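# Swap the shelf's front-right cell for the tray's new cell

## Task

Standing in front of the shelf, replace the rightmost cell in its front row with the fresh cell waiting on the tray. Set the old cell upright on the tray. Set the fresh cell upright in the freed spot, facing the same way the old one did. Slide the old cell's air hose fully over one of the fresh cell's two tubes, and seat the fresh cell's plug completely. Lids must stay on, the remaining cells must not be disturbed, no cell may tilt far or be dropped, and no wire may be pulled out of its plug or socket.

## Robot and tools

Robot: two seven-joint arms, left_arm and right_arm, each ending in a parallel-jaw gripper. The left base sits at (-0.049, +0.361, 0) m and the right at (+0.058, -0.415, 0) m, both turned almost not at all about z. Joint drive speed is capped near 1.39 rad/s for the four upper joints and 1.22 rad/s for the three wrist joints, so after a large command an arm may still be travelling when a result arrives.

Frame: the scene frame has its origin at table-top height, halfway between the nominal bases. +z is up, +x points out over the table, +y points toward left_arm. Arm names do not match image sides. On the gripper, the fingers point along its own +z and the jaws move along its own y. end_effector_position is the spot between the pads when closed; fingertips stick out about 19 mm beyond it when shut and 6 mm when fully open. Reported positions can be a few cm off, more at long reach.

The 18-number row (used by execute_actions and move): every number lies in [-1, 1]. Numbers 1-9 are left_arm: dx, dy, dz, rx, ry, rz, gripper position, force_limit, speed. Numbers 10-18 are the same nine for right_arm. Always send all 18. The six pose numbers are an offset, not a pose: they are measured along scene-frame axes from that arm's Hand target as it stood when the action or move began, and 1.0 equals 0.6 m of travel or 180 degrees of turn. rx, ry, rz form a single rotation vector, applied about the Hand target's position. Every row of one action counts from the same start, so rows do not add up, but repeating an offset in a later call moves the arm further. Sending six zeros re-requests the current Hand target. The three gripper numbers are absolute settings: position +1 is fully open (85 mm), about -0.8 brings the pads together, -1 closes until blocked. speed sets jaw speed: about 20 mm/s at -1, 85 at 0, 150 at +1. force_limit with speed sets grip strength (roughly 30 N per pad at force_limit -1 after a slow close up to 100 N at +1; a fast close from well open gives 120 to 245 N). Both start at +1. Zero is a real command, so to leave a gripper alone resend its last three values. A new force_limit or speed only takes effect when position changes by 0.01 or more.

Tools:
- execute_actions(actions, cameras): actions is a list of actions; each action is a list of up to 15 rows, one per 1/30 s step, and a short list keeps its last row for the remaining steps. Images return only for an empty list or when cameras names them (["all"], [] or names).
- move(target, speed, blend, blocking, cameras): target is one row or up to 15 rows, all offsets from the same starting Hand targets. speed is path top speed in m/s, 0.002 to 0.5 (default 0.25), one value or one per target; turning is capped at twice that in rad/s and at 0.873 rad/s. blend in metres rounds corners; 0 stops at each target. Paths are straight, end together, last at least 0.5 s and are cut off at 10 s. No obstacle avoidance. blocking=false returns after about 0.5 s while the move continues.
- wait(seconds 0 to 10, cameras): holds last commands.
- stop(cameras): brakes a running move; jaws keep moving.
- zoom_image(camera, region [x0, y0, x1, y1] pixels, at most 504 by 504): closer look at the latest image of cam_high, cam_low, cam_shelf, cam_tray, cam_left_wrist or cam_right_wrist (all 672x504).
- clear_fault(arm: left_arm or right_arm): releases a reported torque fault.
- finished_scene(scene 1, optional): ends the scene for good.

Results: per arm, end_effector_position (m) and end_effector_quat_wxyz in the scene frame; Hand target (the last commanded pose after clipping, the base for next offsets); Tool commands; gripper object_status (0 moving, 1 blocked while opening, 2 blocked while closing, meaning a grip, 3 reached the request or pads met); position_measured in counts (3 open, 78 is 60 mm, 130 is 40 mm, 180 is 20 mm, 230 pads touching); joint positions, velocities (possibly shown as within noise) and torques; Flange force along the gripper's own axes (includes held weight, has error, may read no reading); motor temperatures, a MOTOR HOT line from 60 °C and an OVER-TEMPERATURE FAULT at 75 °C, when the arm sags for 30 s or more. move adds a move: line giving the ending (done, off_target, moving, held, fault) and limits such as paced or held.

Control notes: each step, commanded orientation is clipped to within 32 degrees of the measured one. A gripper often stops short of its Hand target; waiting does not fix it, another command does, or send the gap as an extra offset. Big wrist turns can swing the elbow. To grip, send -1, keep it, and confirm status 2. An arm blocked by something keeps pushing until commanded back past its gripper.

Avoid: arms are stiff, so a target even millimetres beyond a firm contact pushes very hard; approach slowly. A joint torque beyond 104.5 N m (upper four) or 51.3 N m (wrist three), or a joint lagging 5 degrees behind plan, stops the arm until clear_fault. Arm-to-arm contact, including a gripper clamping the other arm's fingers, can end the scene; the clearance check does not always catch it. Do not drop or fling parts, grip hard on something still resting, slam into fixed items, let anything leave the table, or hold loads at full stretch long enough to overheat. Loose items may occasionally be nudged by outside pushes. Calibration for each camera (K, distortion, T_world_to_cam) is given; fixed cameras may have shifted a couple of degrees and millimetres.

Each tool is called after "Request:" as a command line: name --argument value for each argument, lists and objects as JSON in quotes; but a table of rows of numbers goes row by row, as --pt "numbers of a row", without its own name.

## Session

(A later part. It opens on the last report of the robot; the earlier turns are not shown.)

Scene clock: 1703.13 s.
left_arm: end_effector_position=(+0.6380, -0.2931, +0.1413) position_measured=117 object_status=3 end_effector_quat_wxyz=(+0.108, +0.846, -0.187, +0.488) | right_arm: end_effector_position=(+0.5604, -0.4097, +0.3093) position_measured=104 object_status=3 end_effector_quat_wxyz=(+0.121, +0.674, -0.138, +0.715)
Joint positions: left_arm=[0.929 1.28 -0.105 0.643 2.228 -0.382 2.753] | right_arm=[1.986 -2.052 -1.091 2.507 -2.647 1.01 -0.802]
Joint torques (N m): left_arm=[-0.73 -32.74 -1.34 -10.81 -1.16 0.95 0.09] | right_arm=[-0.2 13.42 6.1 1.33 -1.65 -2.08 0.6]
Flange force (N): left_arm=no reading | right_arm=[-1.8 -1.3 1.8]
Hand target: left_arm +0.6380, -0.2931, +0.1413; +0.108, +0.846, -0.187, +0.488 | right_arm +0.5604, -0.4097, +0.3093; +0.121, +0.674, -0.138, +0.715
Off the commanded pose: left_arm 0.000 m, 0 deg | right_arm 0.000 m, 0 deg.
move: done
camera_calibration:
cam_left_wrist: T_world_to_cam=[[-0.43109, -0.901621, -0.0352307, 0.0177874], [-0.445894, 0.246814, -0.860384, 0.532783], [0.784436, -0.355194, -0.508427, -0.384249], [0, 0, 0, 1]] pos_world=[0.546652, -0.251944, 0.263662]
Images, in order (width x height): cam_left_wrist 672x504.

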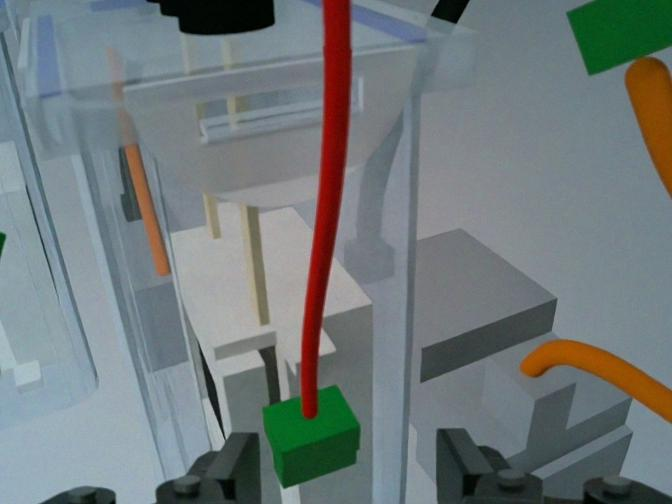

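Request:
wait --seconds 0.5 --cameras '["cam_left_wrist","cam_high"]'

Request:
zoom_image --camera "cam_left_wrist" --region '[230, 350, 480, 504]'

Scene clock: 1712.03 s.
left_arm: end_effector_position=(+0.6380, -0.2931, +0.1413) position_measured=117 object_status=3 end_effector_quat_wxyz=(+0.108, +0.846, -0.187, +0.488) | right_arm: end_effector_position=(+0.5604, -0.4097, +0.3093) position_measured=104 object_status=3 end_effector_quat_wxyz=(+0.121, +0.674, -0.138, +0.715)
Joint positions: left_arm=[0.929 1.28 -0.105 0.642 2.228 -0.382 2.753] | right_arm=[1.986 -2.052 -1.091 2.507 -2.647 1.01 -0.802]
Joint torques (N m): left_arm=[-0.74 -32.65 -1.31 -10.77 -1.13 0.97 0.22] | right_arm=[-0.23 13.42 6.1 1.34 -1.68 -2.08 0.58]
Flange force (N): left_arm=no reading | right_arm=[-1.7 -1.3 1.8]
Hand target: left_arm +0.6380, -0.2931, +0.1413; +0.108, +0.846, -0.187, +0.488 | right_arm +0.5604, -0.4097, +0.3093; +0.121, +0.674, -0.138, +0.715
Tool commands: left_gripper/position=+0.1 left_gripper/force_limit=+0.5 left_gripper/speed=-1.0 right_gripper/position=+0.2 right_gripper/force_limit=+1.0 right_gripper/speed=-1.0
Off the commanded pose: left_arm 0.000 m, 0 deg | right_arm 0.000 m, 0 deg.
wait: 0.50 s; at rest from the start
camera_calibration:
cam_left_wrist: T_world_to_cam=[[-0.431133, -0.901597, -0.0353069, 0.0177938], [-0.445923, 0.246926, -0.860337, 0.53277], [0.784396, -0.355176, -0.508501, -0.384125], [0, 0, 0, 1]] pos_world=[0.546552, -0.251944, 0.263662]
Images, in order (width x height): cam_high 672x504, cam_left_wrist 672x504.

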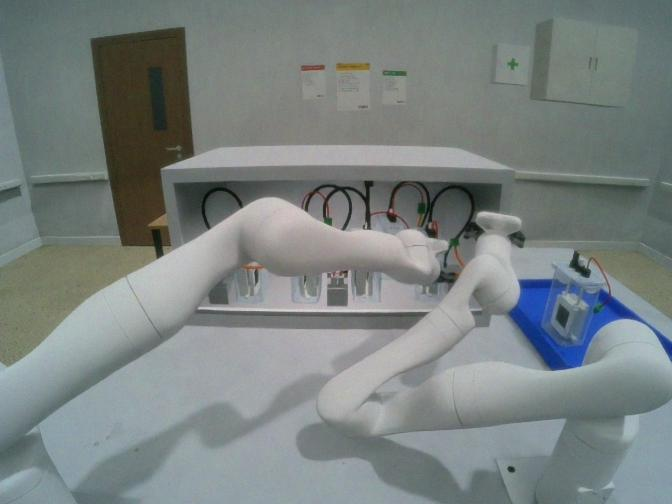

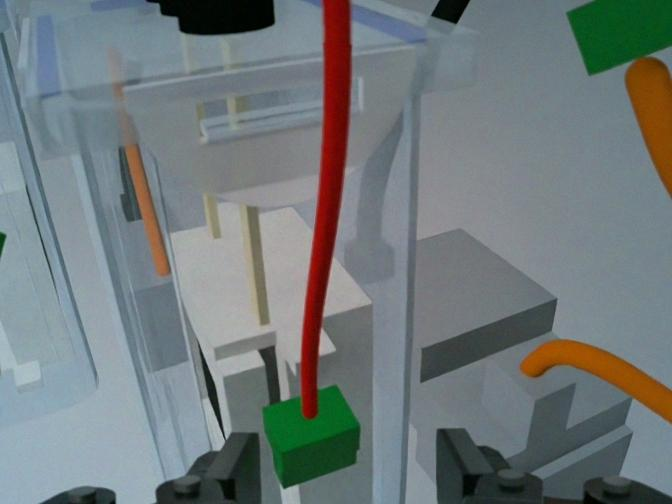

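Scaled by 2.016.

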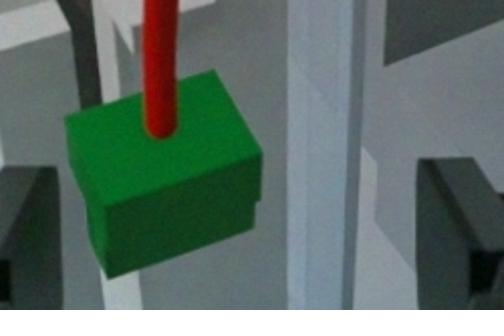

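Request:
wait --seconds 0 --cameras '["cam_shelf","cam_low"]'

Scene clock: 1720.50 s.
left_arm: end_effector_position=(+0.6380, -0.2931, +0.1413) position_measured=117 object_status=3 end_effector_quat_wxyz=(+0.108, +0.846, -0.187, +0.488) | right_arm: end_effector_position=(+0.5604, -0.4097, +0.3093) position_measured=104 object_status=3 end_effector_quat_wxyz=(+0.121, +0.674, -0.138, +0.715)
Joint positions: left_arm=[0.929 1.28 -0.105 0.642 2.228 -0.382 2.753] | right_arm=[1.986 -2.052 -1.091 2.507 -2.647 1.01 -0.802]
Joint torques (N m): left_arm=[-0.71 -32.63 -1.31 -10.79 -1.14 0.95 0.25] | right_arm=[-0.27 13.35 6.06 1.37 -1.64 -2.09 0.58]
Flange force (N): left_arm=no reading | right_arm=[-1.4 -1.1 2.1]
Hand target: left_arm +0.6380, -0.2931, +0.1413; +0.108, +0.846, -0.187, +0.488 | right_arm +0.5604, -0.4097, +0.3093; +0.121, +0.674, -0.138, +0.715
Tool commands: left_gripper/position=+0.1 left_gripper/force_limit=+0.5 left_gripper/speed=-1.0 right_gripper/position=+0.2 right_gripper/force_limit=+1.0 right_gripper/speed=-1.0
Off the commanded pose: left_arm 0.000 m, 0 deg | right_arm 0.000 m, 0 deg.
Images, in order (width x height): cam_low 672x504, cam_shelf 672x504.

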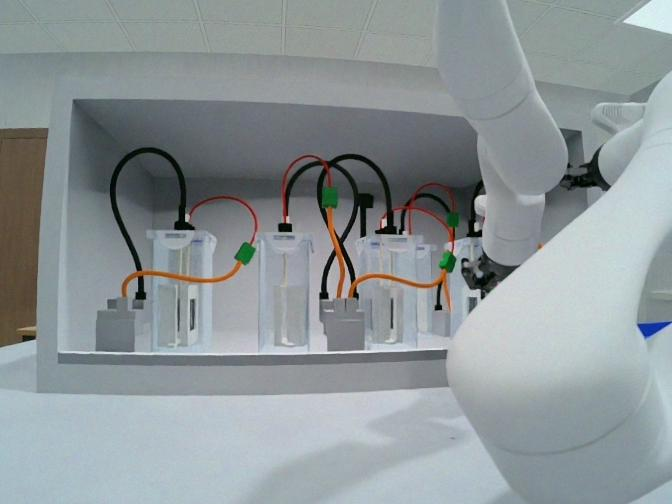

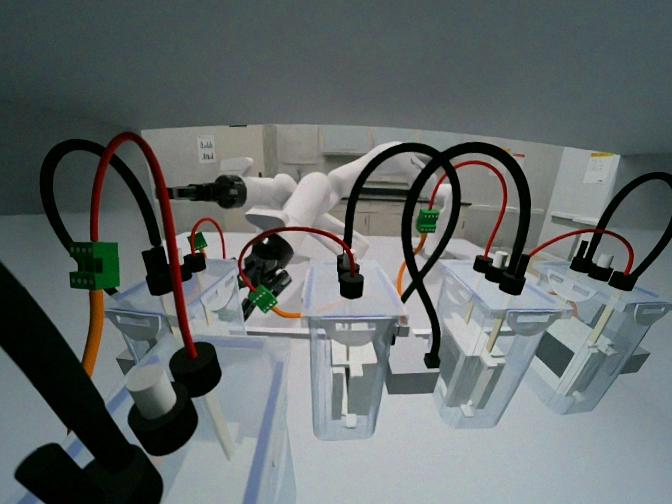

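Request:
move --target '[-0.001,0.0105,0,0,0,0,0.1,0.5,-1,0,0,0,0,0,0,0.2,1,-1]' --speed 0.03

Request:
move --target '[0,0,0,0,0,0,-1,0.5,-1,0,0,0,0,0,0,0.2,1,-1]' --cameras '["cam_left_wrist"]'

Scene clock: 1748.97 s.
left_arm: end_effector_position=(+0.6374, -0.2869, +0.1413) position_measured=117 object_status=3 end_effector_quat_wxyz=(+0.108, +0.846, -0.187, +0.488) | right_arm: end_effector_position=(+0.5604, -0.4097, +0.3093) position_measured=104 object_status=3 end_effector_quat_wxyz=(+0.121, +0.674, -0.138, +0.715)
Joint positions: left_arm=[0.933 1.262 -0.132 0.686 2.22 -0.355 2.784] | right_arm=[1.986 -2.052 -1.091 2.507 -2.647 1.01 -0.802]
Joint torques (N m): left_arm=[0.82 -32.41 -0.57 -9.93 -0.89 0.81 0.25] | right_arm=[-0.23 13.5 6.1 1.39 -1.68 -2.09 0.61]
Motor temperatures (°C): left_arm=[29 38 25 31 36 34 46] | right_arm=[33 41 28 27 37 38 42]
Flange force (N): left_arm=no reading | right_arm=[-2.1 -1.5 1.9]
Hand target: left_arm +0.6374, -0.2869, +0.1413; +0.108, +0.846, -0.187, +0.488 | right_arm +0.5604, -0.4097, +0.3093; +0.121, +0.674, -0.138, +0.715
Off the commanded pose: left_arm 0.000 m, 0 deg | right_arm 0.000 m, 0 deg.
move: done

Scene clock: 1750.83 s.
left_arm: end_effector_position=(+0.6373, -0.2868, +0.1413) position_measured=188 object_status=0 end_effector_quat_wxyz=(+0.108, +0.846, -0.187, +0.488) | right_arm: end_effector_position=(+0.5604, -0.4097, +0.3093) position_measured=104 object_status=3 end_effector_quat_wxyz=(+0.121, +0.674, -0.138, +0.715)
Joint positions: left_arm=[0.933 1.262 -0.132 0.686 2.22 -0.355 2.784] | right_arm=[1.986 -2.052 -1.091 2.507 -2.647 1.01 -0.802]
Joint torques (N m): left_arm=[-0.15 -32.23 -1.19 -10.27 -0.97 0.74 0.28] | right_arm=[-0.2 13.37 5.99 1.35 -1.7 -2.07 0.55]
Flange force (N): left_arm=no reading | right_arm=[-1.2 -1.5 1.8]
Hand target: left_arm +0.6374, -0.2868, +0.1413; +0.108, +0.846, -0.187, +0.488 | right_arm +0.5604, -0.4097, +0.3093; +0.121, +0.674, -0.138, +0.715
Off the commanded pose: left_arm 0.000 m, 0 deg | right_arm 0.000 m, 0 deg.
move: done
camera_calibration:
cam_left_wrist: T_world_to_cam=[[-0.431133, -0.901597, -0.0353069, 0.023125], [-0.445923, 0.246926, -0.860337, 0.530971], [0.784396, -0.355176, -0.508501, -0.381452], [0, 0, 0, 1]] pos_world=[0.545952, -0.245744, 0.263662]
Images, in order (width x height): cam_left_wrist 672x504.

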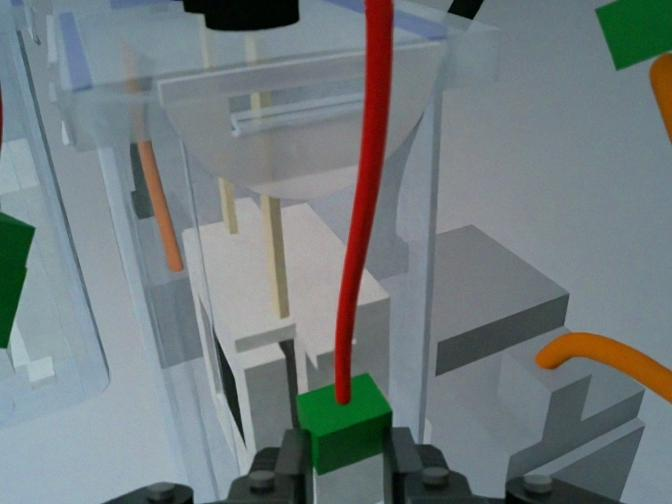

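Request:
wait --seconds 0.3 --cameras '["cam_left_wrist"]'

Request:
zoom_image --camera "cam_left_wrist" --region '[240, 350, 460, 504]'

Scene clock: 1754.10 s.
left_arm: end_effector_position=(+0.6374, -0.2868, +0.1413) position_measured=188 object_status=2 end_effector_quat_wxyz=(+0.108, +0.846, -0.187, +0.488) | right_arm: end_effector_position=(+0.5604, -0.4097, +0.3093) position_measured=104 object_status=3 end_effector_quat_wxyz=(+0.121, +0.674, -0.138, +0.715)
Joint positions: left_arm=[0.933 1.262 -0.132 0.686 2.22 -0.355 2.784] | right_arm=[1.986 -2.052 -1.091 2.507 -2.647 1.01 -0.802]
Joint torques (N m): left_arm=[-0.1 -32.23 -1.15 -10.27 -0.96 0.75 0.28] | right_arm=[-0.25 13.37 6.07 1.27 -1.66 -2.09 0.56]
Flange force (N): left_arm=no reading | right_arm=[-1.4 -0.9 1.8]
Hand target: left_arm +0.6374, -0.2868, +0.1413; +0.108, +0.846, -0.187, +0.488 | right_arm +0.5604, -0.4097, +0.3093; +0.121, +0.674, -0.138, +0.715
Tool commands: left_gripper/position=-1.0 left_gripper/force_limit=+0.5 left_gripper/speed=-1.0 right_gripper/position=+0.2 right_gripper/force_limit=+1.0 right_gripper/speed=-1.0
Off the commanded pose: left_arm 0.000 m, 0 deg | right_arm 0.000 m, 0 deg.
wait: 0.30 s; at rest from the start
camera_calibration:
cam_left_wrist: T_world_to_cam=[[-0.431133, -0.901597, -0.0353069, 0.0232583], [-0.445923, 0.246926, -0.860337, 0.530991], [0.784396, -0.355176, -0.508501, -0.381495], [0, 0, 0, 1]] pos_world=[0.546052, -0.245644, 0.263662]
Images, in order (width x height): cam_left_wrist 672x504.

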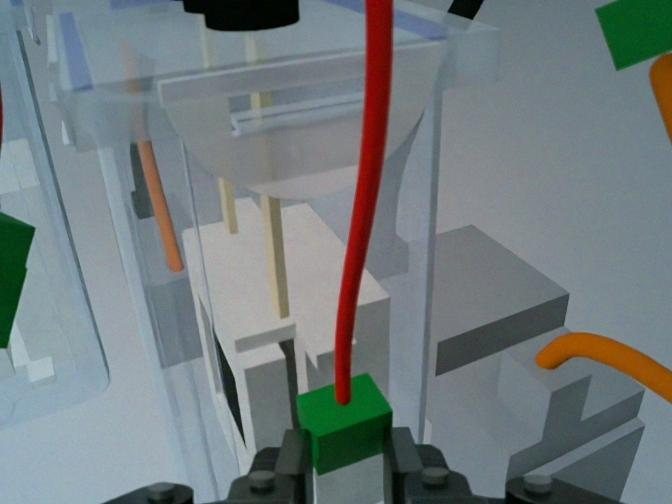

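Scaled by 2.291.

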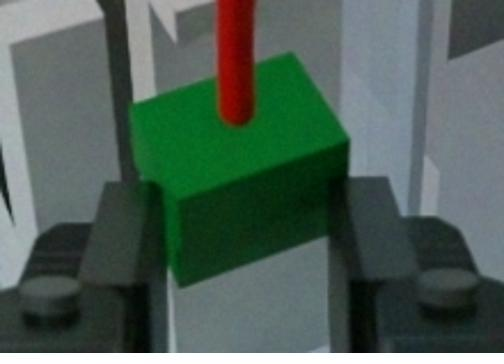

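Request:
move --target '[-0.01,0.005,0.006,0,0,0,0.1,0.5,-1,0,0,0,0,0,0,0.2,1,-1]' --speed 0.03

Request:
move --pt "-0.16 0.085 0.1 0 0 0 0.1 0.5 -1 0 0 0 0 0 0 0.2 1 -1" --pt "-0.23 0.3 0.26 0 0 -0.2222 0.1 0.5 -1 0 0 0 0 0 0 0.2 1 -1" --speed '[0.08,0.2]' --blend '[0.03,0]' --cameras '["cam_high","cam_left_wrist","cam_low","cam_shelf"]'

Scene clock: 1794.30 s.
left_arm: end_effector_position=(+0.6314, -0.2838, +0.1449) position_measured=117 object_status=0 end_effector_quat_wxyz=(+0.108, +0.846, -0.187, +0.488) | right_arm: end_effector_position=(+0.5604, -0.4097, +0.3093) position_measured=104 object_status=3 end_effector_quat_wxyz=(+0.121, +0.674, -0.138, +0.715)
Joint positions: left_arm=[0.949 1.238 -0.162 0.734 2.212 -0.336 2.82] | right_arm=[1.986 -2.052 -1.091 2.507 -2.647 1.01 -0.802]
Joint torques (N m): left_arm=[0.81 -32.09 -1 -9.95 -0.86 0.71 0.27] | right_arm=[-0.19 13.39 6.06 1.38 -1.69 -2.09 0.63]
Flange force (N): left_arm=no reading | right_arm=[-1.7 -1.7 1.8]
Hand target: left_arm +0.6314, -0.2838, +0.1449; +0.108, +0.846, -0.187, +0.488 | right_arm +0.5604, -0.4097, +0.3093; +0.121, +0.674, -0.138, +0.715
Off the commanded pose: left_arm 0.000 m, 0 deg | right_arm 0.000 m, 0 deg.
move: done

Scene clock: 1798.10 s.
left_arm: end_effector_position=(+0.4934, -0.1039, +0.3009) position_measured=117 object_status=3 end_effector_quat_wxyz=(+0.269, +0.731, -0.465, +0.422) | right_arm: end_effector_position=(+0.5604, -0.4097, +0.3093) position_measured=104 object_status=3 end_effector_quat_wxyz=(+0.121, +0.674, -0.138, +0.715)
Joint positions: left_arm=[0.935 0.669 -0.742 1.609 1.754 0.972 2.851] | right_arm=[1.986 -2.052 -1.091 2.507 -2.647 1.01 -0.802]
Joint torques (N m): left_arm=[0.91 -22.23 -2.66 -7.77 1.95 0.74 0.27] | right_arm=[-0.23 13.4 6.13 1.31 -1.61 -2.06 0.55]
Flange force (N): left_arm=[-1.2 -5.5 4.8] | right_arm=[-1.8 -1.1 1.9]
Hand target: left_arm +0.4934, -0.1038, +0.3009; +0.269, +0.731, -0.465, +0.422 | right_arm +0.5604, -0.4097, +0.3093; +0.121, +0.674, -0.138, +0.715
Off the commanded pose: left_arm 0.000 m, 0 deg | right_arm 0.000 m, 0 deg.
move: done
camera_calibration:
cam_left_wrist: T_world_to_cam=[[-0.909766, -0.413621, -0.035268, 0.418466], [-0.182913, 0.475682, -0.860389, 0.453016], [0.372651, -0.776302, -0.508416, 0.0370438], [0, 0, 0, 1]] pos_world=[0.449764, -0.0136483, 0.423362]
Images, in order (width x height): cam_high 672x504, cam_low 672x504, cam_shelf 672x504, cam_left_wrist 672x504.

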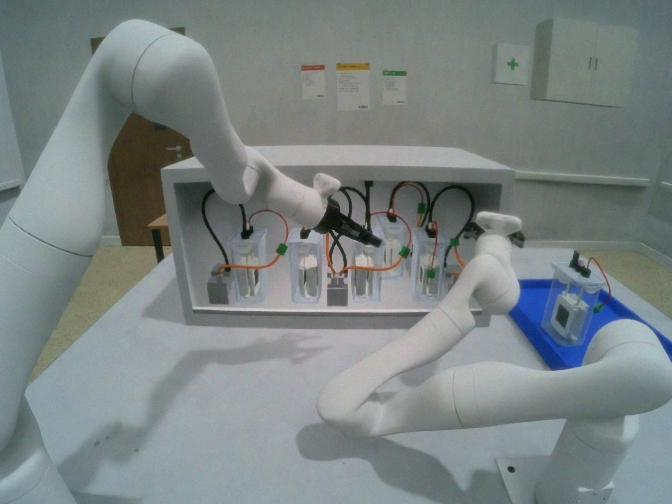

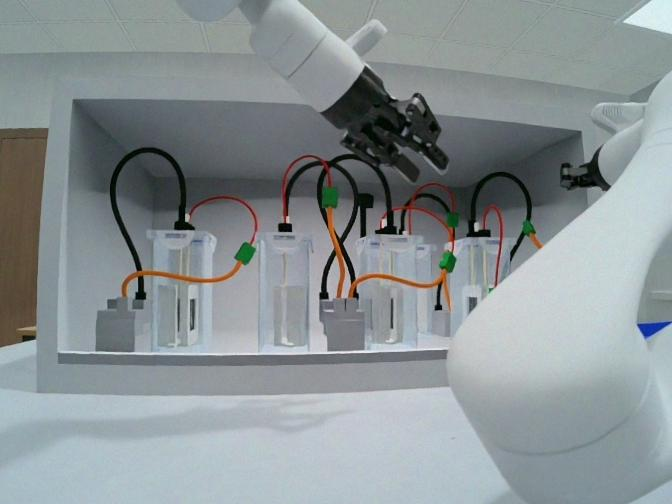

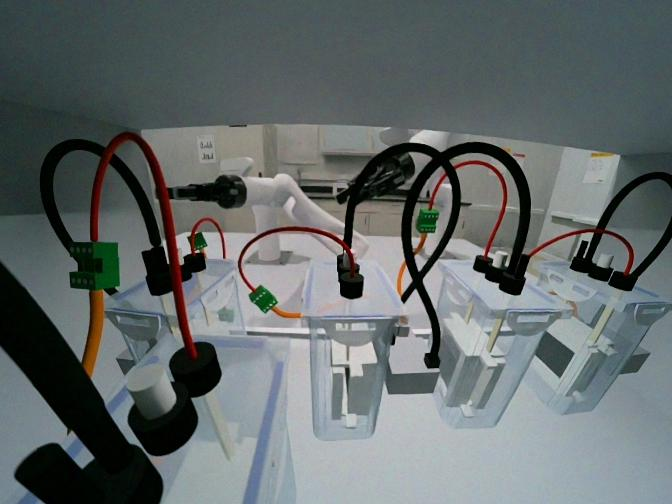

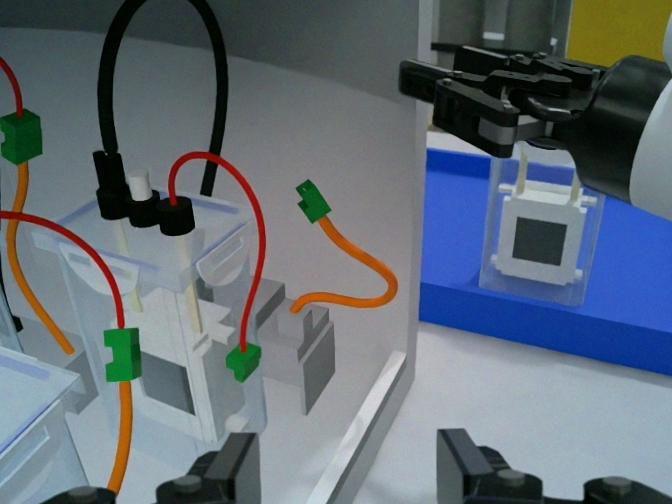

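Request:
zoom_image --camera "cam_low" --region '[430, 180, 600, 360]'

Request:
zoom_image --camera "cam_shelf" --region '[40, 120, 300, 360]'

Scaled by 2.800 from the camera's 672x504 image, which has a finer 960x720 frame.

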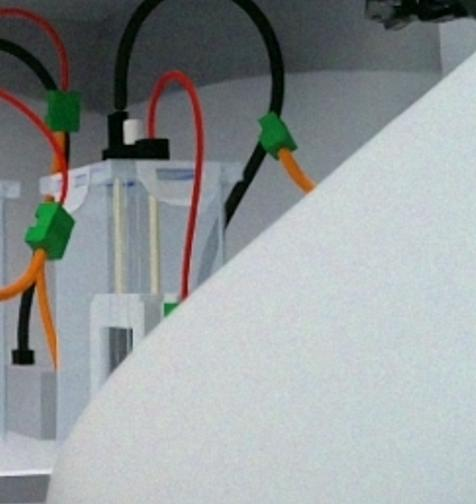

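Scaled by 1.938 from the camera's 672x504 image, which has a finer 960x720 frame.

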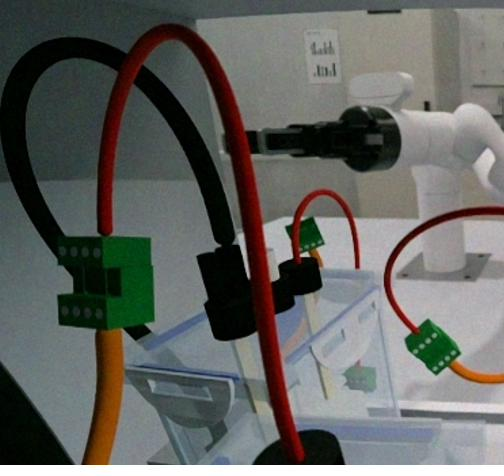

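Request:
move --target '[0,0,0,0,0,0,0.1,0.5,-1,0.0127,0.2035,-0.247,0.0047,0.024,0.116,1,1,-1]' --speed 0.12 --cameras '["cam_right_wrist","cam_left_wrist","cam_low"]'

Scene clock: 1810.17 s.
left_arm: end_effector_position=(+0.4934, -0.1038, +0.3009) position_measured=117 object_status=3 end_effector_quat_wxyz=(+0.269, +0.731, -0.465, +0.422) | right_arm: end_effector_position=(+0.5648, -0.3553, +0.2640) position_measured=3 object_status=0 end_effector_quat_wxyz=(+0.032, +0.689, -0.117, +0.714)
Joint positions: left_arm=[0.935 0.669 -0.742 1.609 1.754 0.972 2.851] | right_arm=[1.87 -2.143 -1.226 2.515 -2.812 1.03 -0.888]
Joint torques (N m): left_arm=[0.79 -22.24 -2.66 -7.77 1.88 0.63 0.27] | right_arm=[-13 -28.67 4.29 2.89 -1.68 -2.1 0.62]
Flange force (N): left_arm=[-1.4 -5.4 4.8] | right_arm=[166.2 3.4 44.8]
Flange force when the fault began (N): right_arm=[274.9 9.5 78.5]
Hand target: left_arm +0.4934, -0.1038, +0.3009; +0.269, +0.731, -0.465, +0.422 | right_arm +0.5648, -0.3553, +0.2640; +0.032, +0.689, -0.117, +0.714 (not the last commanded pose)
Tool commands: left_gripper/position=+0.1 left_gripper/force_limit=+0.5 left_gripper/speed=-1.0 right_gripper/position=+1.0 right_gripper/force_limit=+1.0 right_gripper/speed=-1.0
Off the commanded pose: left_arm 0.000 m, 0 deg | right_arm 0.123 m, 13 deg.
TORQUE FAULT: joint 2 (shoulder) of the right arm strayed more than 5 degrees from its planned motion, and that arm stopped. A torque fault puts only its own arm into a fault stop. That arm's remaining commands of this call were not run. That arm may still press on what stopped it. That arm is still stopped at the end of this call. While its stop runs, that arm takes no new command, but its gripper still runs the gripper command that each later call begins with.
CLEAR FAULT: the right arm stays stopped (ARMSTATE_IN_FAULT) until you call clear_fault(arm="right_arm").
TORQUE WARNING: the torque sensor of joint 2 (shoulder) of the right arm reached its warning level (56.7 N m).
move: fault (right_arm)
camera_calibration:
cam_left_wrist: T_world_to_cam=[[-0.909775, -0.413598, -0.0353024, 0.418613], [-0.182907, 0.475767, -0.860344, 0.45288], [0.372632, -0.776262, -0.50849, 0.0370739], [0, 0, 0, 1]] pos_world=[0.449864, -0.0135483, 0.423262]
cam_right_wrist: T_world_to_cam=[[-0.203355, -0.97279, -0.111026, -0.201064], [0.0454233, 0.1039, -0.99355, 0.325849], [0.978051, -0.207087, 0.0230588, -0.48793], [0, 0, 0, 1]] pos_world=[0.421532, -0.330492, 0.312675]
Images, in order (width x height): cam_low 672x504, cam_left_wrist 672x504, cam_right_wrist 672x504.

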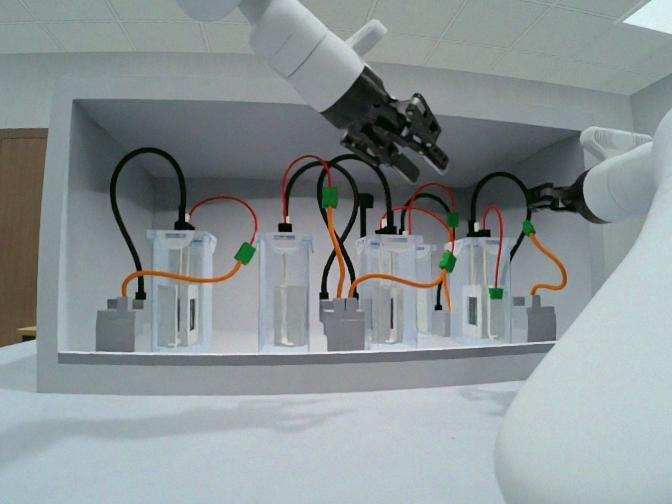

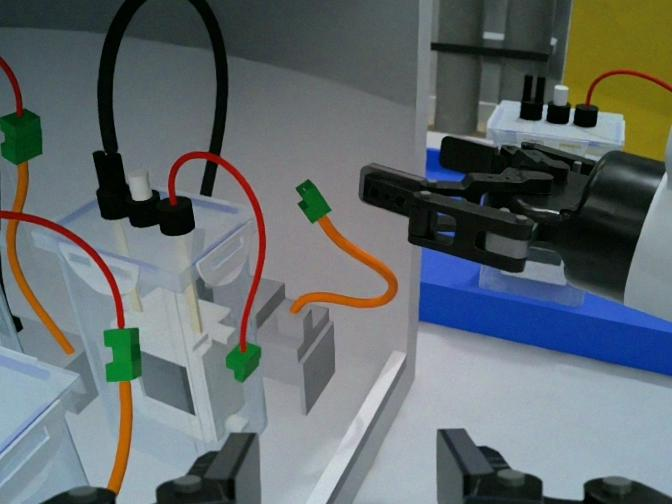

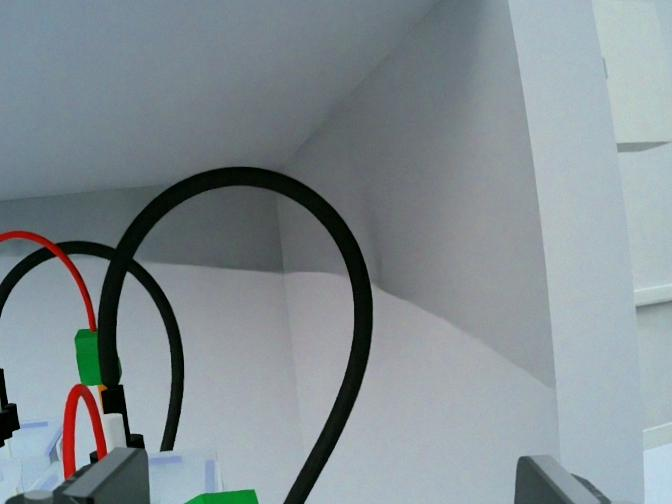

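Request:
clear_fault --arm "right_arm"

Request:
move --target '[0,0,0,0,0,0,0.1,0.5,-1,0.055,0.02,0.03,0,0,-0.03,1,1,-1]' --speed 0.06 --cameras '["cam_right_wrist"]'

Scene clock: 1813.43 s.
left_arm: end_effector_position=(+0.4934, -0.1038, +0.3009) position_measured=117 object_status=3 end_effector_quat_wxyz=(+0.269, +0.731, -0.465, +0.422) | right_arm: end_effector_position=(+0.5648, -0.3553, +0.2640) position_measured=3 object_status=3 end_effector_quat_wxyz=(+0.032, +0.689, -0.117, +0.714)
Joint positions: left_arm=[0.935 0.669 -0.742 1.609 1.754 0.972 2.851] | right_arm=[1.87 -2.143 -1.226 2.515 -2.812 1.03 -0.888]
Joint torques (N m): left_arm=[0.78 -22.2 -2.65 -7.83 1.87 0.66 0.29] | right_arm=[-12.99 -28.7 4.35 2.92 -1.67 -2.07 0.61]
Flange force (N): left_arm=[-1.5 -5.1 4.7] | right_arm=[165.9 3.1 44.8]
Hand target: left_arm +0.4934, -0.1038, +0.3009; +0.269, +0.731, -0.465, +0.422 | right_arm +0.5648, -0.3553, +0.2640; +0.032, +0.689, -0.117, +0.714 (not the last commanded pose)
Tool commands: left_gripper/position=+0.1 left_gripper/force_limit=+0.5 left_gripper/speed=-1.0 right_gripper/position=+1.0 right_gripper/force_limit=+1.0 right_gripper/speed=-1.0
Off the commanded pose: left_arm 0.000 m, 0 deg | right_arm 0.123 m, 13 deg.
TORQUE FAULT, CONTINUED: the right arm's stop, for the torque fault of joint 2 (shoulder) that an earlier result reported, is over. The call counts as one of the actions that you can send in this scene. That arm's target is now where it stood when the stop ended, not its last command. That arm's gripper keeps its grip as last carried out, and that arm accepts commands again: back off and push less far.
CLEAR FAULT: your call cleared the right arm's torque fault.

Scene clock: 1814.70 s.
left_arm: end_effector_position=(+0.4934, -0.1038, +0.3009) position_measured=117 object_status=3 end_effector_quat_wxyz=(+0.269, +0.731, -0.465, +0.422) | right_arm: end_effector_position=(+0.5978, -0.3433, +0.2820) position_measured=3 object_status=3 end_effector_quat_wxyz=(+0.066, +0.683, -0.149, +0.712)
Joint positions: left_arm=[0.935 0.669 -0.742 1.609 1.754 0.972 2.851] | right_arm=[1.821 -2.032 -1.218 2.341 -2.614 0.774 -0.954]
Joint torques (N m): left_arm=[0.8 -22.25 -2.62 -7.78 1.88 0.65 0.27] | right_arm=[-0.2 14.08 7.36 2.61 -1.31 -2.27 0.45]
Flange force (N): left_arm=[-1.4 -5.4 4.8] | right_arm=[-1.1 0.0 1.8]
Hand target: left_arm +0.4934, -0.1038, +0.3009; +0.269, +0.731, -0.465, +0.422 | right_arm +0.5978, -0.3433, +0.2820; +0.066, +0.683, -0.149, +0.712
Off the commanded pose: left_arm 0.000 m, 0 deg | right_arm 0.000 m, 0 deg.
move: done
camera_calibration:
cam_right_wrist: T_world_to_cam=[[-0.293967, -0.94935, -0.110984, -0.11845], [0.0549838, 0.0991265, -0.993555, 0.333632], [0.954233, -0.298174, 0.023059, -0.535136], [0, 0, 0, 1]] pos_world=[0.45748, -0.305086, 0.330675]
Images, in order (width x height): cam_right_wrist 672x504.

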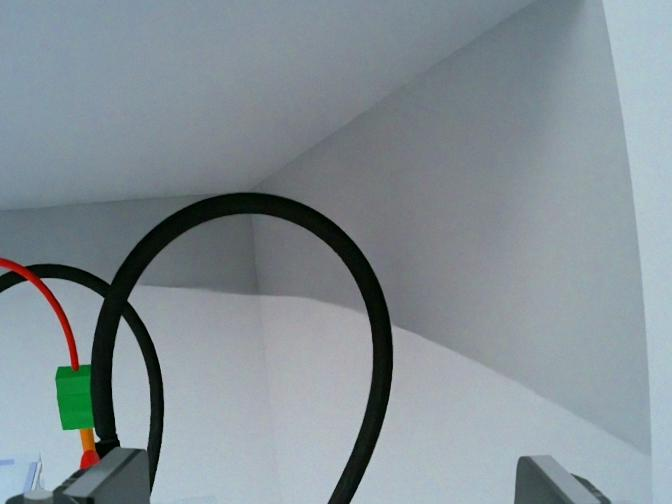

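Request:
move --pt "0 0 0 0 0 0 0.1 0.5 -1 -0.021 0.089 -0.053 -0.0365 0.0188 0.02 1 1 -1" --pt "0 0 0 0 0 0 0.1 0.5 -1 -0.0247 0.0913 -0.195 -0.0365 0.0188 0.05 1 1 -1" --pt "0 0 0 0 0 0 0.1 0.5 -1 -0.013 0.093 -0.2013 -0.0365 0.0188 0.0922 1 1 -1" --speed 0.08 --blend '[0.01,0.01,0]' --cameras '["cam_right_wrist","cam_left_wrist","cam_low"]'

Scene clock: 1827.47 s.
left_arm: end_effector_position=(+0.4934, -0.1038, +0.3009) position_measured=117 object_status=3 end_effector_quat_wxyz=(+0.269, +0.731, -0.465, +0.422) | right_arm: end_effector_position=(+0.5849, -0.2841, +0.2168) position_measured=3 object_status=3 end_effector_quat_wxyz=(+0.036, +0.708, -0.100, +0.698)
Joint positions: left_arm=[0.935 0.669 -0.742 1.609 1.754 0.972 2.851] | right_arm=[1.637 -2.142 -1.364 2.328 -2.681 0.711 -0.998]
Joint torques (N m): left_arm=[0.81 -22.22 -2.66 -7.79 1.87 0.66 0.28] | right_arm=[-16.01 -27.52 5.06 4.58 -1.05 -2.34 0.58]
Flange force (N): left_arm=[-1.4 -5.3 4.8] | right_arm=[121.5 -43.1 47.0]
Flange force when the fault began (N): right_arm=[188.9 -72.8 69.9]
Hand target: left_arm +0.4934, -0.1038, +0.3009; +0.269, +0.731, -0.465, +0.422 | right_arm +0.5849, -0.2841, +0.2168; +0.036, +0.708, -0.100, +0.698 (not the last commanded pose)
Tool commands: left_gripper/position=+0.1 left_gripper/force_limit=+0.5 left_gripper/speed=-1.0 right_gripper/position=+1.0 right_gripper/force_limit=+1.0 right_gripper/speed=-1.0
Off the commanded pose: left_arm 0.000 m, 0 deg | right_arm 0.056 m, 11 deg.
TORQUE FAULT: joint 2 (shoulder) of the right arm strayed more than 5 degrees from its planned motion, and that arm stopped. A torque fault puts only its own arm into a fault stop. That arm's remaining commands of this call were not run. That arm may still press on what stopped it. That arm is still stopped at the end of this call. While its stop runs, that arm takes no new command, but its gripper still runs the gripper command that each later call begins with.
CLEAR FAULT: the right arm stays stopped (ARMSTATE_IN_FAULT) until you call clear_fault(arm="right_arm").
TORQUE WARNING: the torque sensor of joint 2 (shoulder) of the right arm reached its warning level (56.7 N m).
move: fault (right_arm); path passed 1 of 3 targets
camera_calibration:
cam_left_wrist: T_world_to_cam=[[-0.909775, -0.413598, -0.0353024, 0.418613], [-0.182907, 0.475767, -0.860344, 0.45288], [0.372632, -0.776262, -0.50849, 0.0370739], [0, 0, 0, 1]] pos_world=[0.449864, -0.0135483, 0.423262]
cam_right_wrist: T_world_to_cam=[[-0.187368, -0.979194, -0.0779301, -0.151266], [-0.0063815, 0.0805469, -0.99673, 0.29503], [0.982269, -0.186258, -0.0213406, -0.478606], [0, 0, 0, 1]] pos_world=[0.44366, -0.261027, 0.272064]
Images, in order (width x height): cam_low 672x504, cam_left_wrist 672x504, cam_right_wrist 672x504.

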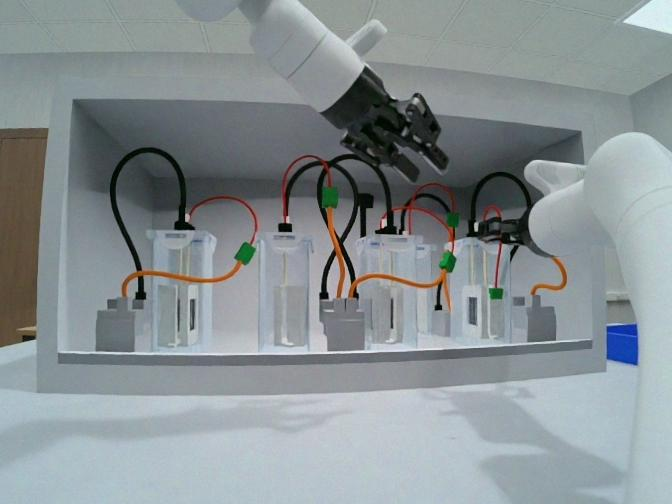

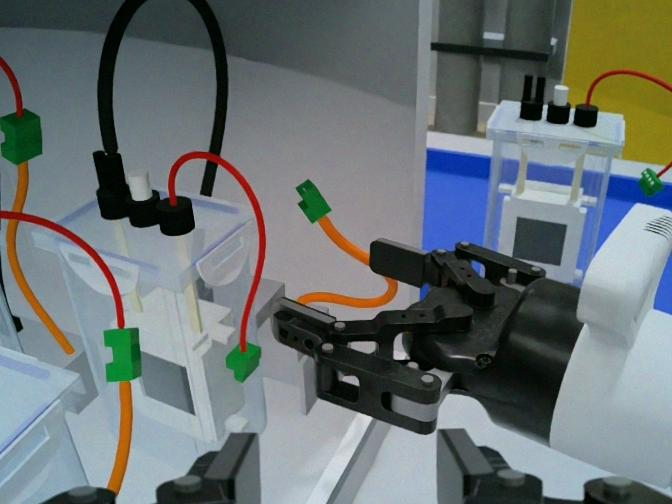

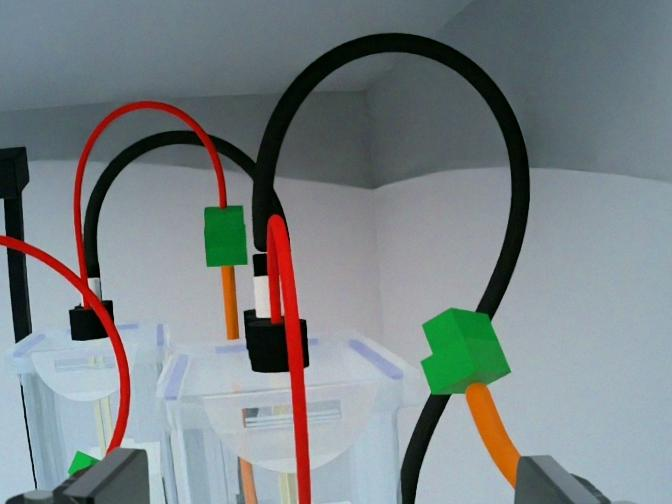

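Request:
clear_fault --arm "right_arm"

Request:
move --target '[0,0,0,0,0,0,0.1,0.5,-1,0.025,-0.01,0.075,0,0,-0.04,1,1,-1]' --speed 0.08

Scene clock: 1840.57 s.
left_arm: end_effector_position=(+0.4934, -0.1038, +0.3009) position_measured=117 object_status=3 end_effector_quat_wxyz=(+0.269, +0.731, -0.465, +0.422) | right_arm: end_effector_position=(+0.5849, -0.2841, +0.2168) position_measured=3 object_status=3 end_effector_quat_wxyz=(+0.036, +0.708, -0.100, +0.698)
Joint positions: left_arm=[0.935 0.669 -0.742 1.609 1.754 0.972 2.851] | right_arm=[1.637 -2.142 -1.364 2.328 -2.681 0.711 -0.998]
Joint torques (N m): left_arm=[0.81 -22.25 -2.69 -7.79 1.85 0.64 0.28] | right_arm=[-15.98 -27.56 5.04 4.5 -1.08 -2.31 0.59]
Flange force (N): left_arm=[-1.5 -5.3 4.8] | right_arm=[121.6 -43.2 46.7]
Hand target: left_arm +0.4934, -0.1038, +0.3009; +0.269, +0.731, -0.465, +0.422 | right_arm +0.5849, -0.2841, +0.2168; +0.036, +0.708, -0.100, +0.698 (not the last commanded pose)
Tool commands: left_gripper/position=+0.1 left_gripper/force_limit=+0.5 left_gripper/speed=-1.0 right_gripper/position=+1.0 right_gripper/force_limit=+1.0 right_gripper/speed=-1.0
Off the commanded pose: left_arm 0.000 m, 0 deg | right_arm 0.056 m, 11 deg.
TORQUE FAULT, CONTINUED: the right arm's stop, for the torque fault of joint 2 (shoulder) that an earlier result reported, is over. The call counts as one of the actions that you can send in this scene. That arm's target is now where it stood when the stop ended, not its last command. That arm's gripper keeps its grip as last carried out, and that arm accepts commands again: back off and push less far.
CLEAR FAULT: your call cleared the right arm's torque fault.

Scene clock: 1841.83 s.
left_arm: end_effector_position=(+0.4934, -0.1038, +0.3009) position_measured=117 object_status=3 end_effector_quat_wxyz=(+0.269, +0.731, -0.465, +0.422) | right_arm: end_effector_position=(+0.5999, -0.2901, +0.2618) position_measured=3 object_status=3 end_effector_quat_wxyz=(+0.080, +0.700, -0.145, +0.695)
Joint positions: left_arm=[0.935 0.669 -0.742 1.609 1.754 0.972 2.851] | right_arm=[1.648 -1.926 -1.344 2.22 -2.445 0.523 -1.011]
Joint torques (N m): left_arm=[0.81 -22.23 -2.66 -7.8 1.88 0.66 0.26] | right_arm=[-0.26 13.79 8.59 2.7 -0.85 -2.23 0.61]
Flange force (N): left_arm=[-1.4 -5.3 4.8] | right_arm=[0.1 -2.0 1.6]
Hand target: left_arm +0.4934, -0.1038, +0.3009; +0.269, +0.731, -0.465, +0.422 | right_arm +0.5999, -0.2901, +0.2618; +0.080, +0.700, -0.145, +0.695
Off the commanded pose: left_arm 0.000 m, 0 deg | right_arm 0.000 m, 0 deg.
move: done

Request:
move --target '[0,0,0,0,0,0,0.1,0.5,-1,0,0,0.02,0.203,-0.089,0,1,1,-1]' --speed 0.3

Scene clock: 1852.63 s.
left_arm: end_effector_position=(+0.4934, -0.1038, +0.3009) position_measured=117 object_status=3 end_effector_quat_wxyz=(+0.269, +0.731, -0.465, +0.422) | right_arm: end_effector_position=(+0.5999, -0.2901, +0.2738) position_measured=3 object_status=3 end_effector_quat_wxyz=(-0.164, +0.588, -0.364, +0.704)
Joint positions: left_arm=[0.935 0.669 -0.742 1.609 1.754 0.972 2.851] | right_arm=[1.618 -1.848 -1.459 2.21 -2.752 0.38 -1.381]
Joint torques (N m): left_arm=[0.81 -22.25 -2.66 -7.78 1.88 0.65 0.26] | right_arm=[-0.26 14.27 9.05 2.68 -0.8 -1.51 0.66]
Flange force (N): left_arm=[-1.3 -5.4 4.8] | right_arm=[-1.7 0.4 2.1]
Hand target: left_arm +0.4934, -0.1038, +0.3009; +0.269, +0.731, -0.465, +0.422 | right_arm +0.5999, -0.2901, +0.2738; -0.164, +0.588, -0.364, +0.704
Off the commanded pose: left_arm 0.000 m, 0 deg | right_arm 0.000 m, 0 deg.
move: done

Request:
move --pt "-0.12 0.17 0.08 0 0 0 0.1 0.5 -1 -0.035 0.0 0.05 0.2 -0.088 0 1 1 -1" --pt "-0.12 0.17 0.08 0 0 0 0.1 0.5 -1 -0.035 0.0 0.05 0.6 -0.262 0 1 1 -1" --speed 0.4 --cameras '["cam_high"]'

Scene clock: 1866.07 s.
left_arm: end_effector_position=(+0.4214, -0.0019, +0.3489) position_measured=117 object_status=3 end_effector_quat_wxyz=(+0.269, +0.731, -0.465, +0.422) | right_arm: end_effector_position=(+0.5789, -0.2901, +0.3038) position_measured=3 object_status=3 end_effector_quat_wxyz=(+0.671, +0.066, +0.684, -0.279)
Joint positions: left_arm=[0.941 0.389 -0.839 1.887 1.589 1.034 2.766] | right_arm=[1.532 -1.636 -1.547 2.107 -3.69 0.002 -2.339]
Joint torques (N m): left_arm=[0.78 -16.41 -1.52 -7.79 1.89 0.84 0.28] | right_arm=[-0.23 14.9 9.64 1.14 -0.04 1.21 0.54]
Flange force (N): left_arm=[-2.1 -6.5 4.1] | right_arm=[0.7 3.5 0.4]
Hand target: left_arm +0.4214, -0.0019, +0.3489; +0.269, +0.731, -0.465, +0.422 | right_arm +0.5789, -0.2901, +0.3038; +0.671, +0.066, +0.684, -0.279
Off the commanded pose: left_arm 0.000 m, 0 deg | right_arm 0.000 m, 0 deg.
move: done
Images, in order (width x height): cam_high 672x504.

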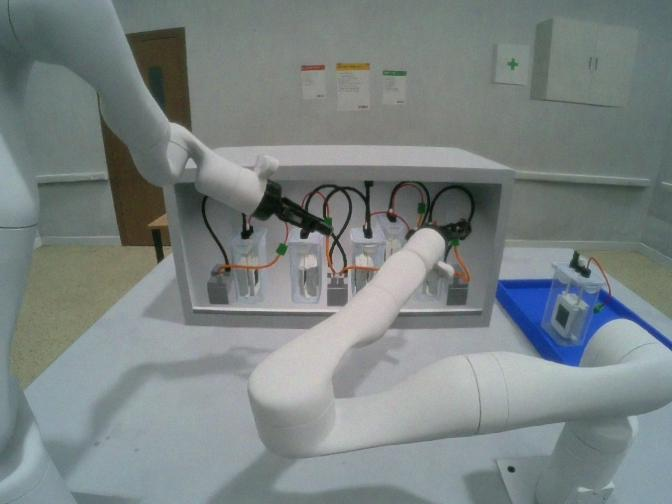

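Request:
move --pt "0 0 0 0 0 0 0.1 0.5 -1 0 0 0 0.509 -0.222 0 1 1 -1" --speed 0.4

Request:
move --pt "0 0 0 0 0 0 0.1 0.5 -1 0 0 0 0.509 -0.222 0 1 1 -1" --speed 0.4 --cameras '["cam_high","cam_right_wrist","cam_low"]'

Scene clock: 1873.50 s.
left_arm: end_effector_position=(+0.4214, -0.0019, +0.3489) position_measured=117 object_status=3 end_effector_quat_wxyz=(+0.269, +0.731, -0.465, +0.422) | right_arm: end_effector_position=(+0.5789, -0.2901, +0.3038) position_measured=3 object_status=3 end_effector_quat_wxyz=(+0.594, +0.599, +0.430, +0.321)
Joint positions: left_arm=[0.941 0.389 -0.839 1.887 1.589 1.034 2.766] | right_arm=[1.531 -1.287 -1.714 2.135 -4.404 0.183 -3.148]
Joint torques (N m): left_arm=[0.82 -16.44 -1.52 -7.85 1.9 0.83 0.27] | right_arm=[-0.23 13.95 9.22 -1.43 -0.09 2.65 0.54]
Flange force (N): left_arm=[-2.2 -6.6 4.1] | right_arm=no reading
Hand target: left_arm +0.4214, -0.0019, +0.3489; +0.269, +0.731, -0.465, +0.422 | right_arm +0.5789, -0.2901, +0.3038; +0.594, +0.599, +0.431, +0.321
Off the commanded pose: left_arm 0.000 m, 0 deg | right_arm 0.000 m, 0 deg.
move: done

Scene clock: 1876.37 s.
left_arm: end_effector_position=(+0.4214, -0.0019, +0.3489) position_measured=117 object_status=3 end_effector_quat_wxyz=(+0.269, +0.731, -0.465, +0.422) | right_arm: end_effector_position=(+0.5789, -0.2901, +0.3038) position_measured=3 object_status=3 end_effector_quat_wxyz=(+0.094, +0.704, -0.130, +0.692)
Joint positions: left_arm=[0.941 0.389 -0.839 1.887 1.589 1.034 2.766] | right_arm=[1.747 -0.897 -2.244 2.272 -4.206 0.876 -4.916]
Joint torques (N m): left_arm=[0.82 -16.42 -1.55 -7.84 1.9 0.85 0.26] | right_arm=[-0.15 13.92 6.06 -2.11 -0.3 2.72 0.73]
Flange force (N): left_arm=[-2.1 -6.5 4.1] | right_arm=[-2.9 0.9 1.9]
Hand target: left_arm +0.4214, -0.0019, +0.3489; +0.269, +0.731, -0.465, +0.422 | right_arm +0.5789, -0.2901, +0.3038; +0.094, +0.704, -0.130, +0.692
Off the commanded pose: left_arm 0.000 m, 0 deg | right_arm 0.000 m, 0 deg.
move: done
camera_calibration:
cam_right_wrist: T_world_to_cam=[[-0.308337, -0.950554, -0.0370771, -0.0855813], [-0.0116517, 0.0427469, -0.999018, 0.37501], [0.951206, -0.307602, -0.024256, -0.488312], [0, 0, 0, 1]] pos_world=[0.442467, -0.247586, 0.359624]
Images, in order (width x height): cam_high 672x504, cam_low 672x504, cam_right_wrist 672x504.

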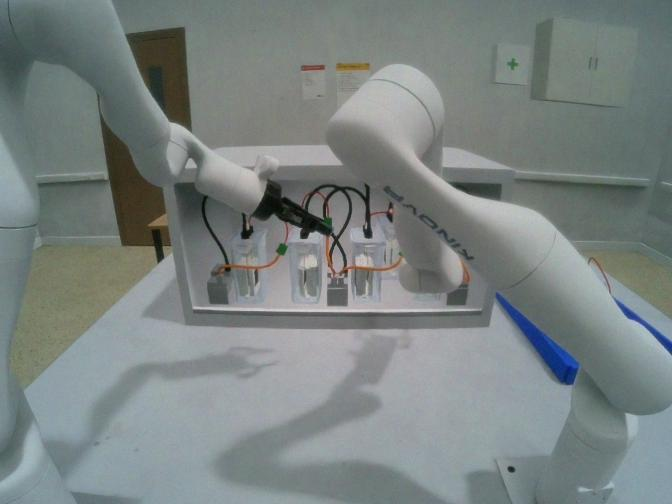

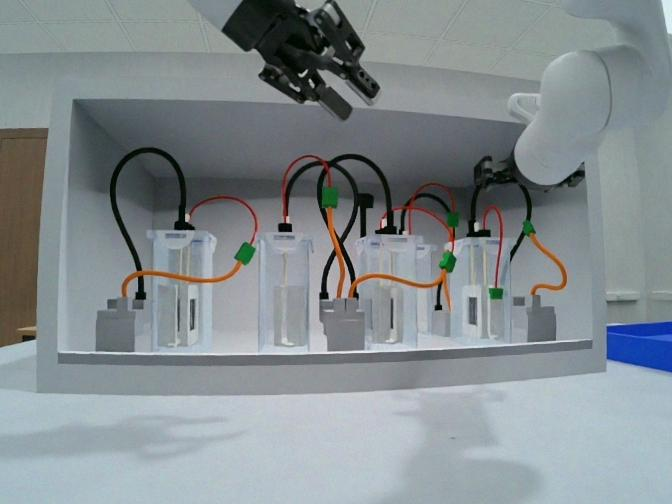

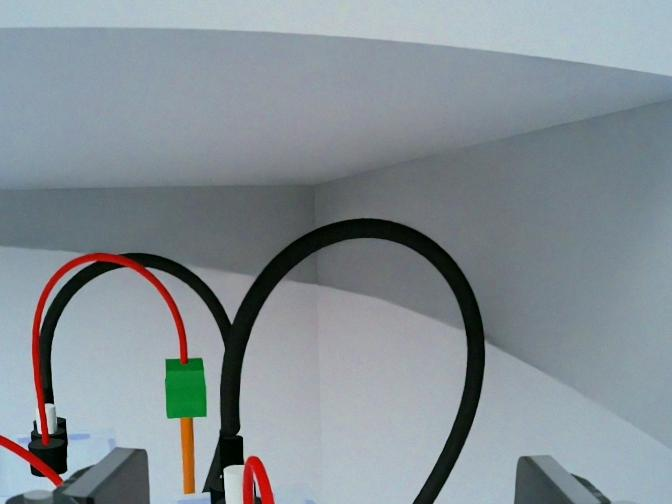

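Request:
move --target '[0,0,0,0,0,0,0.1,0.5,-1,-0.0182,0.0043,-0.238,-0.0154,0,0.096,1,1,-1]' --speed 0.1 --cameras '["cam_right_wrist","cam_low","cam_high"]'

Scene clock: 1887.30 s.
left_arm: end_effector_position=(+0.4214, -0.0019, +0.3489) position_measured=117 object_status=3 end_effector_quat_wxyz=(+0.269, +0.731, -0.465, +0.422) | right_arm: end_effector_position=(+0.5680, -0.2875, +0.1610) position_measured=3 object_status=3 end_effector_quat_wxyz=(+0.006, +0.713, -0.006, +0.701)
Joint positions: left_arm=[0.941 0.389 -0.839 1.887 1.589 1.034 2.766] | right_arm=[2.018 -1.391 -2.483 2.438 -3.872 1.473 -5.589]
Joint torques (N m): left_arm=[0.83 -16.43 -1.53 -7.8 1.87 0.86 0.27] | right_arm=[-0.4 15.53 5.92 3.64 -2.12 1.59 0.5]
Flange force (N): left_arm=[-2.1 -6.7 4.2] | right_arm=[-1.9 3.3 1.3]
Hand target: left_arm +0.4214, -0.0019, +0.3489; +0.269, +0.731, -0.465, +0.422 | right_arm +0.5680, -0.2875, +0.1610; +0.006, +0.713, -0.006, +0.701
Off the commanded pose: left_arm 0.000 m, 0 deg | right_arm 0.000 m, 0 deg.
move: done
camera_calibration:
cam_right_wrist: T_world_to_cam=[[-0.0119013, -0.999876, 0.0103264, -0.281935], [-0.0166028, -0.0101281, -0.999811, 0.219829], [0.999791, -0.0120705, -0.0164802, -0.424437], [0, 0, 0, 1]] pos_world=[0.424642, -0.284797, 0.215704]
Images, in order (width x height): cam_high 672x504, cam_low 672x504, cam_right_wrist 672x504.

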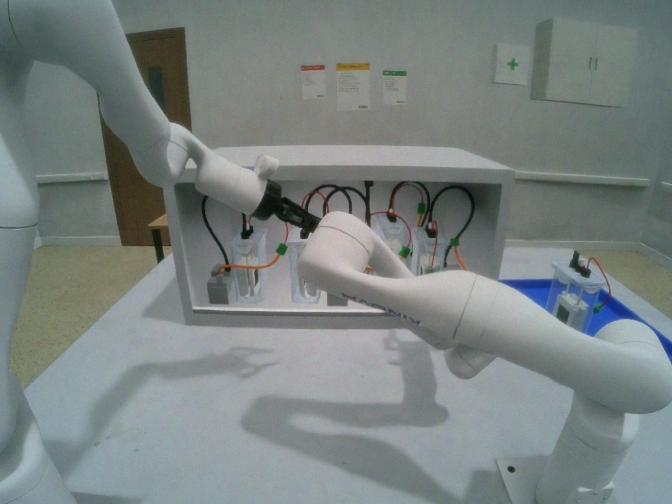

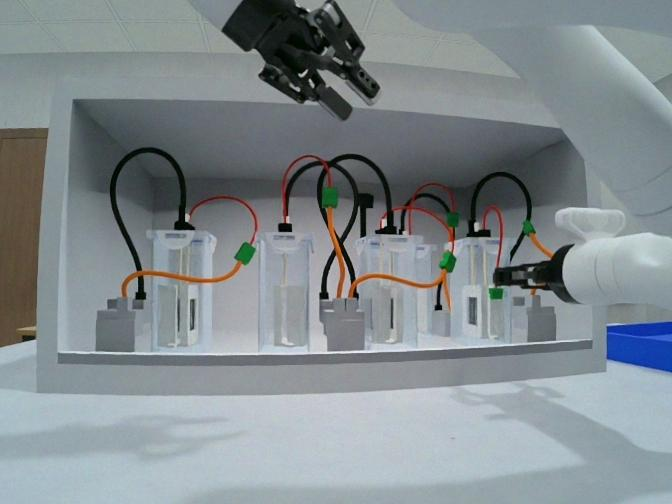

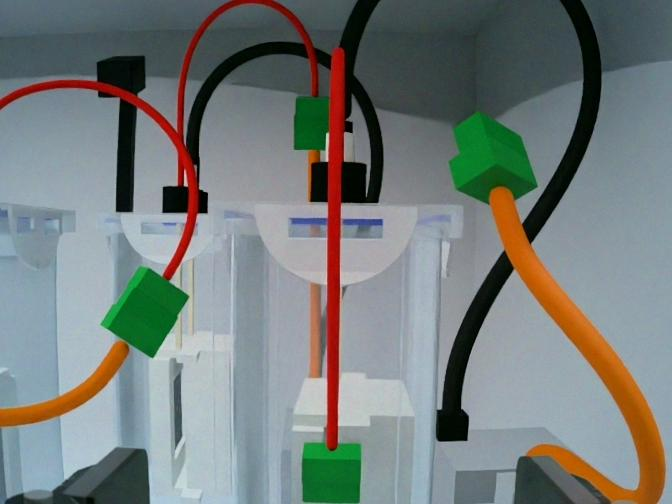

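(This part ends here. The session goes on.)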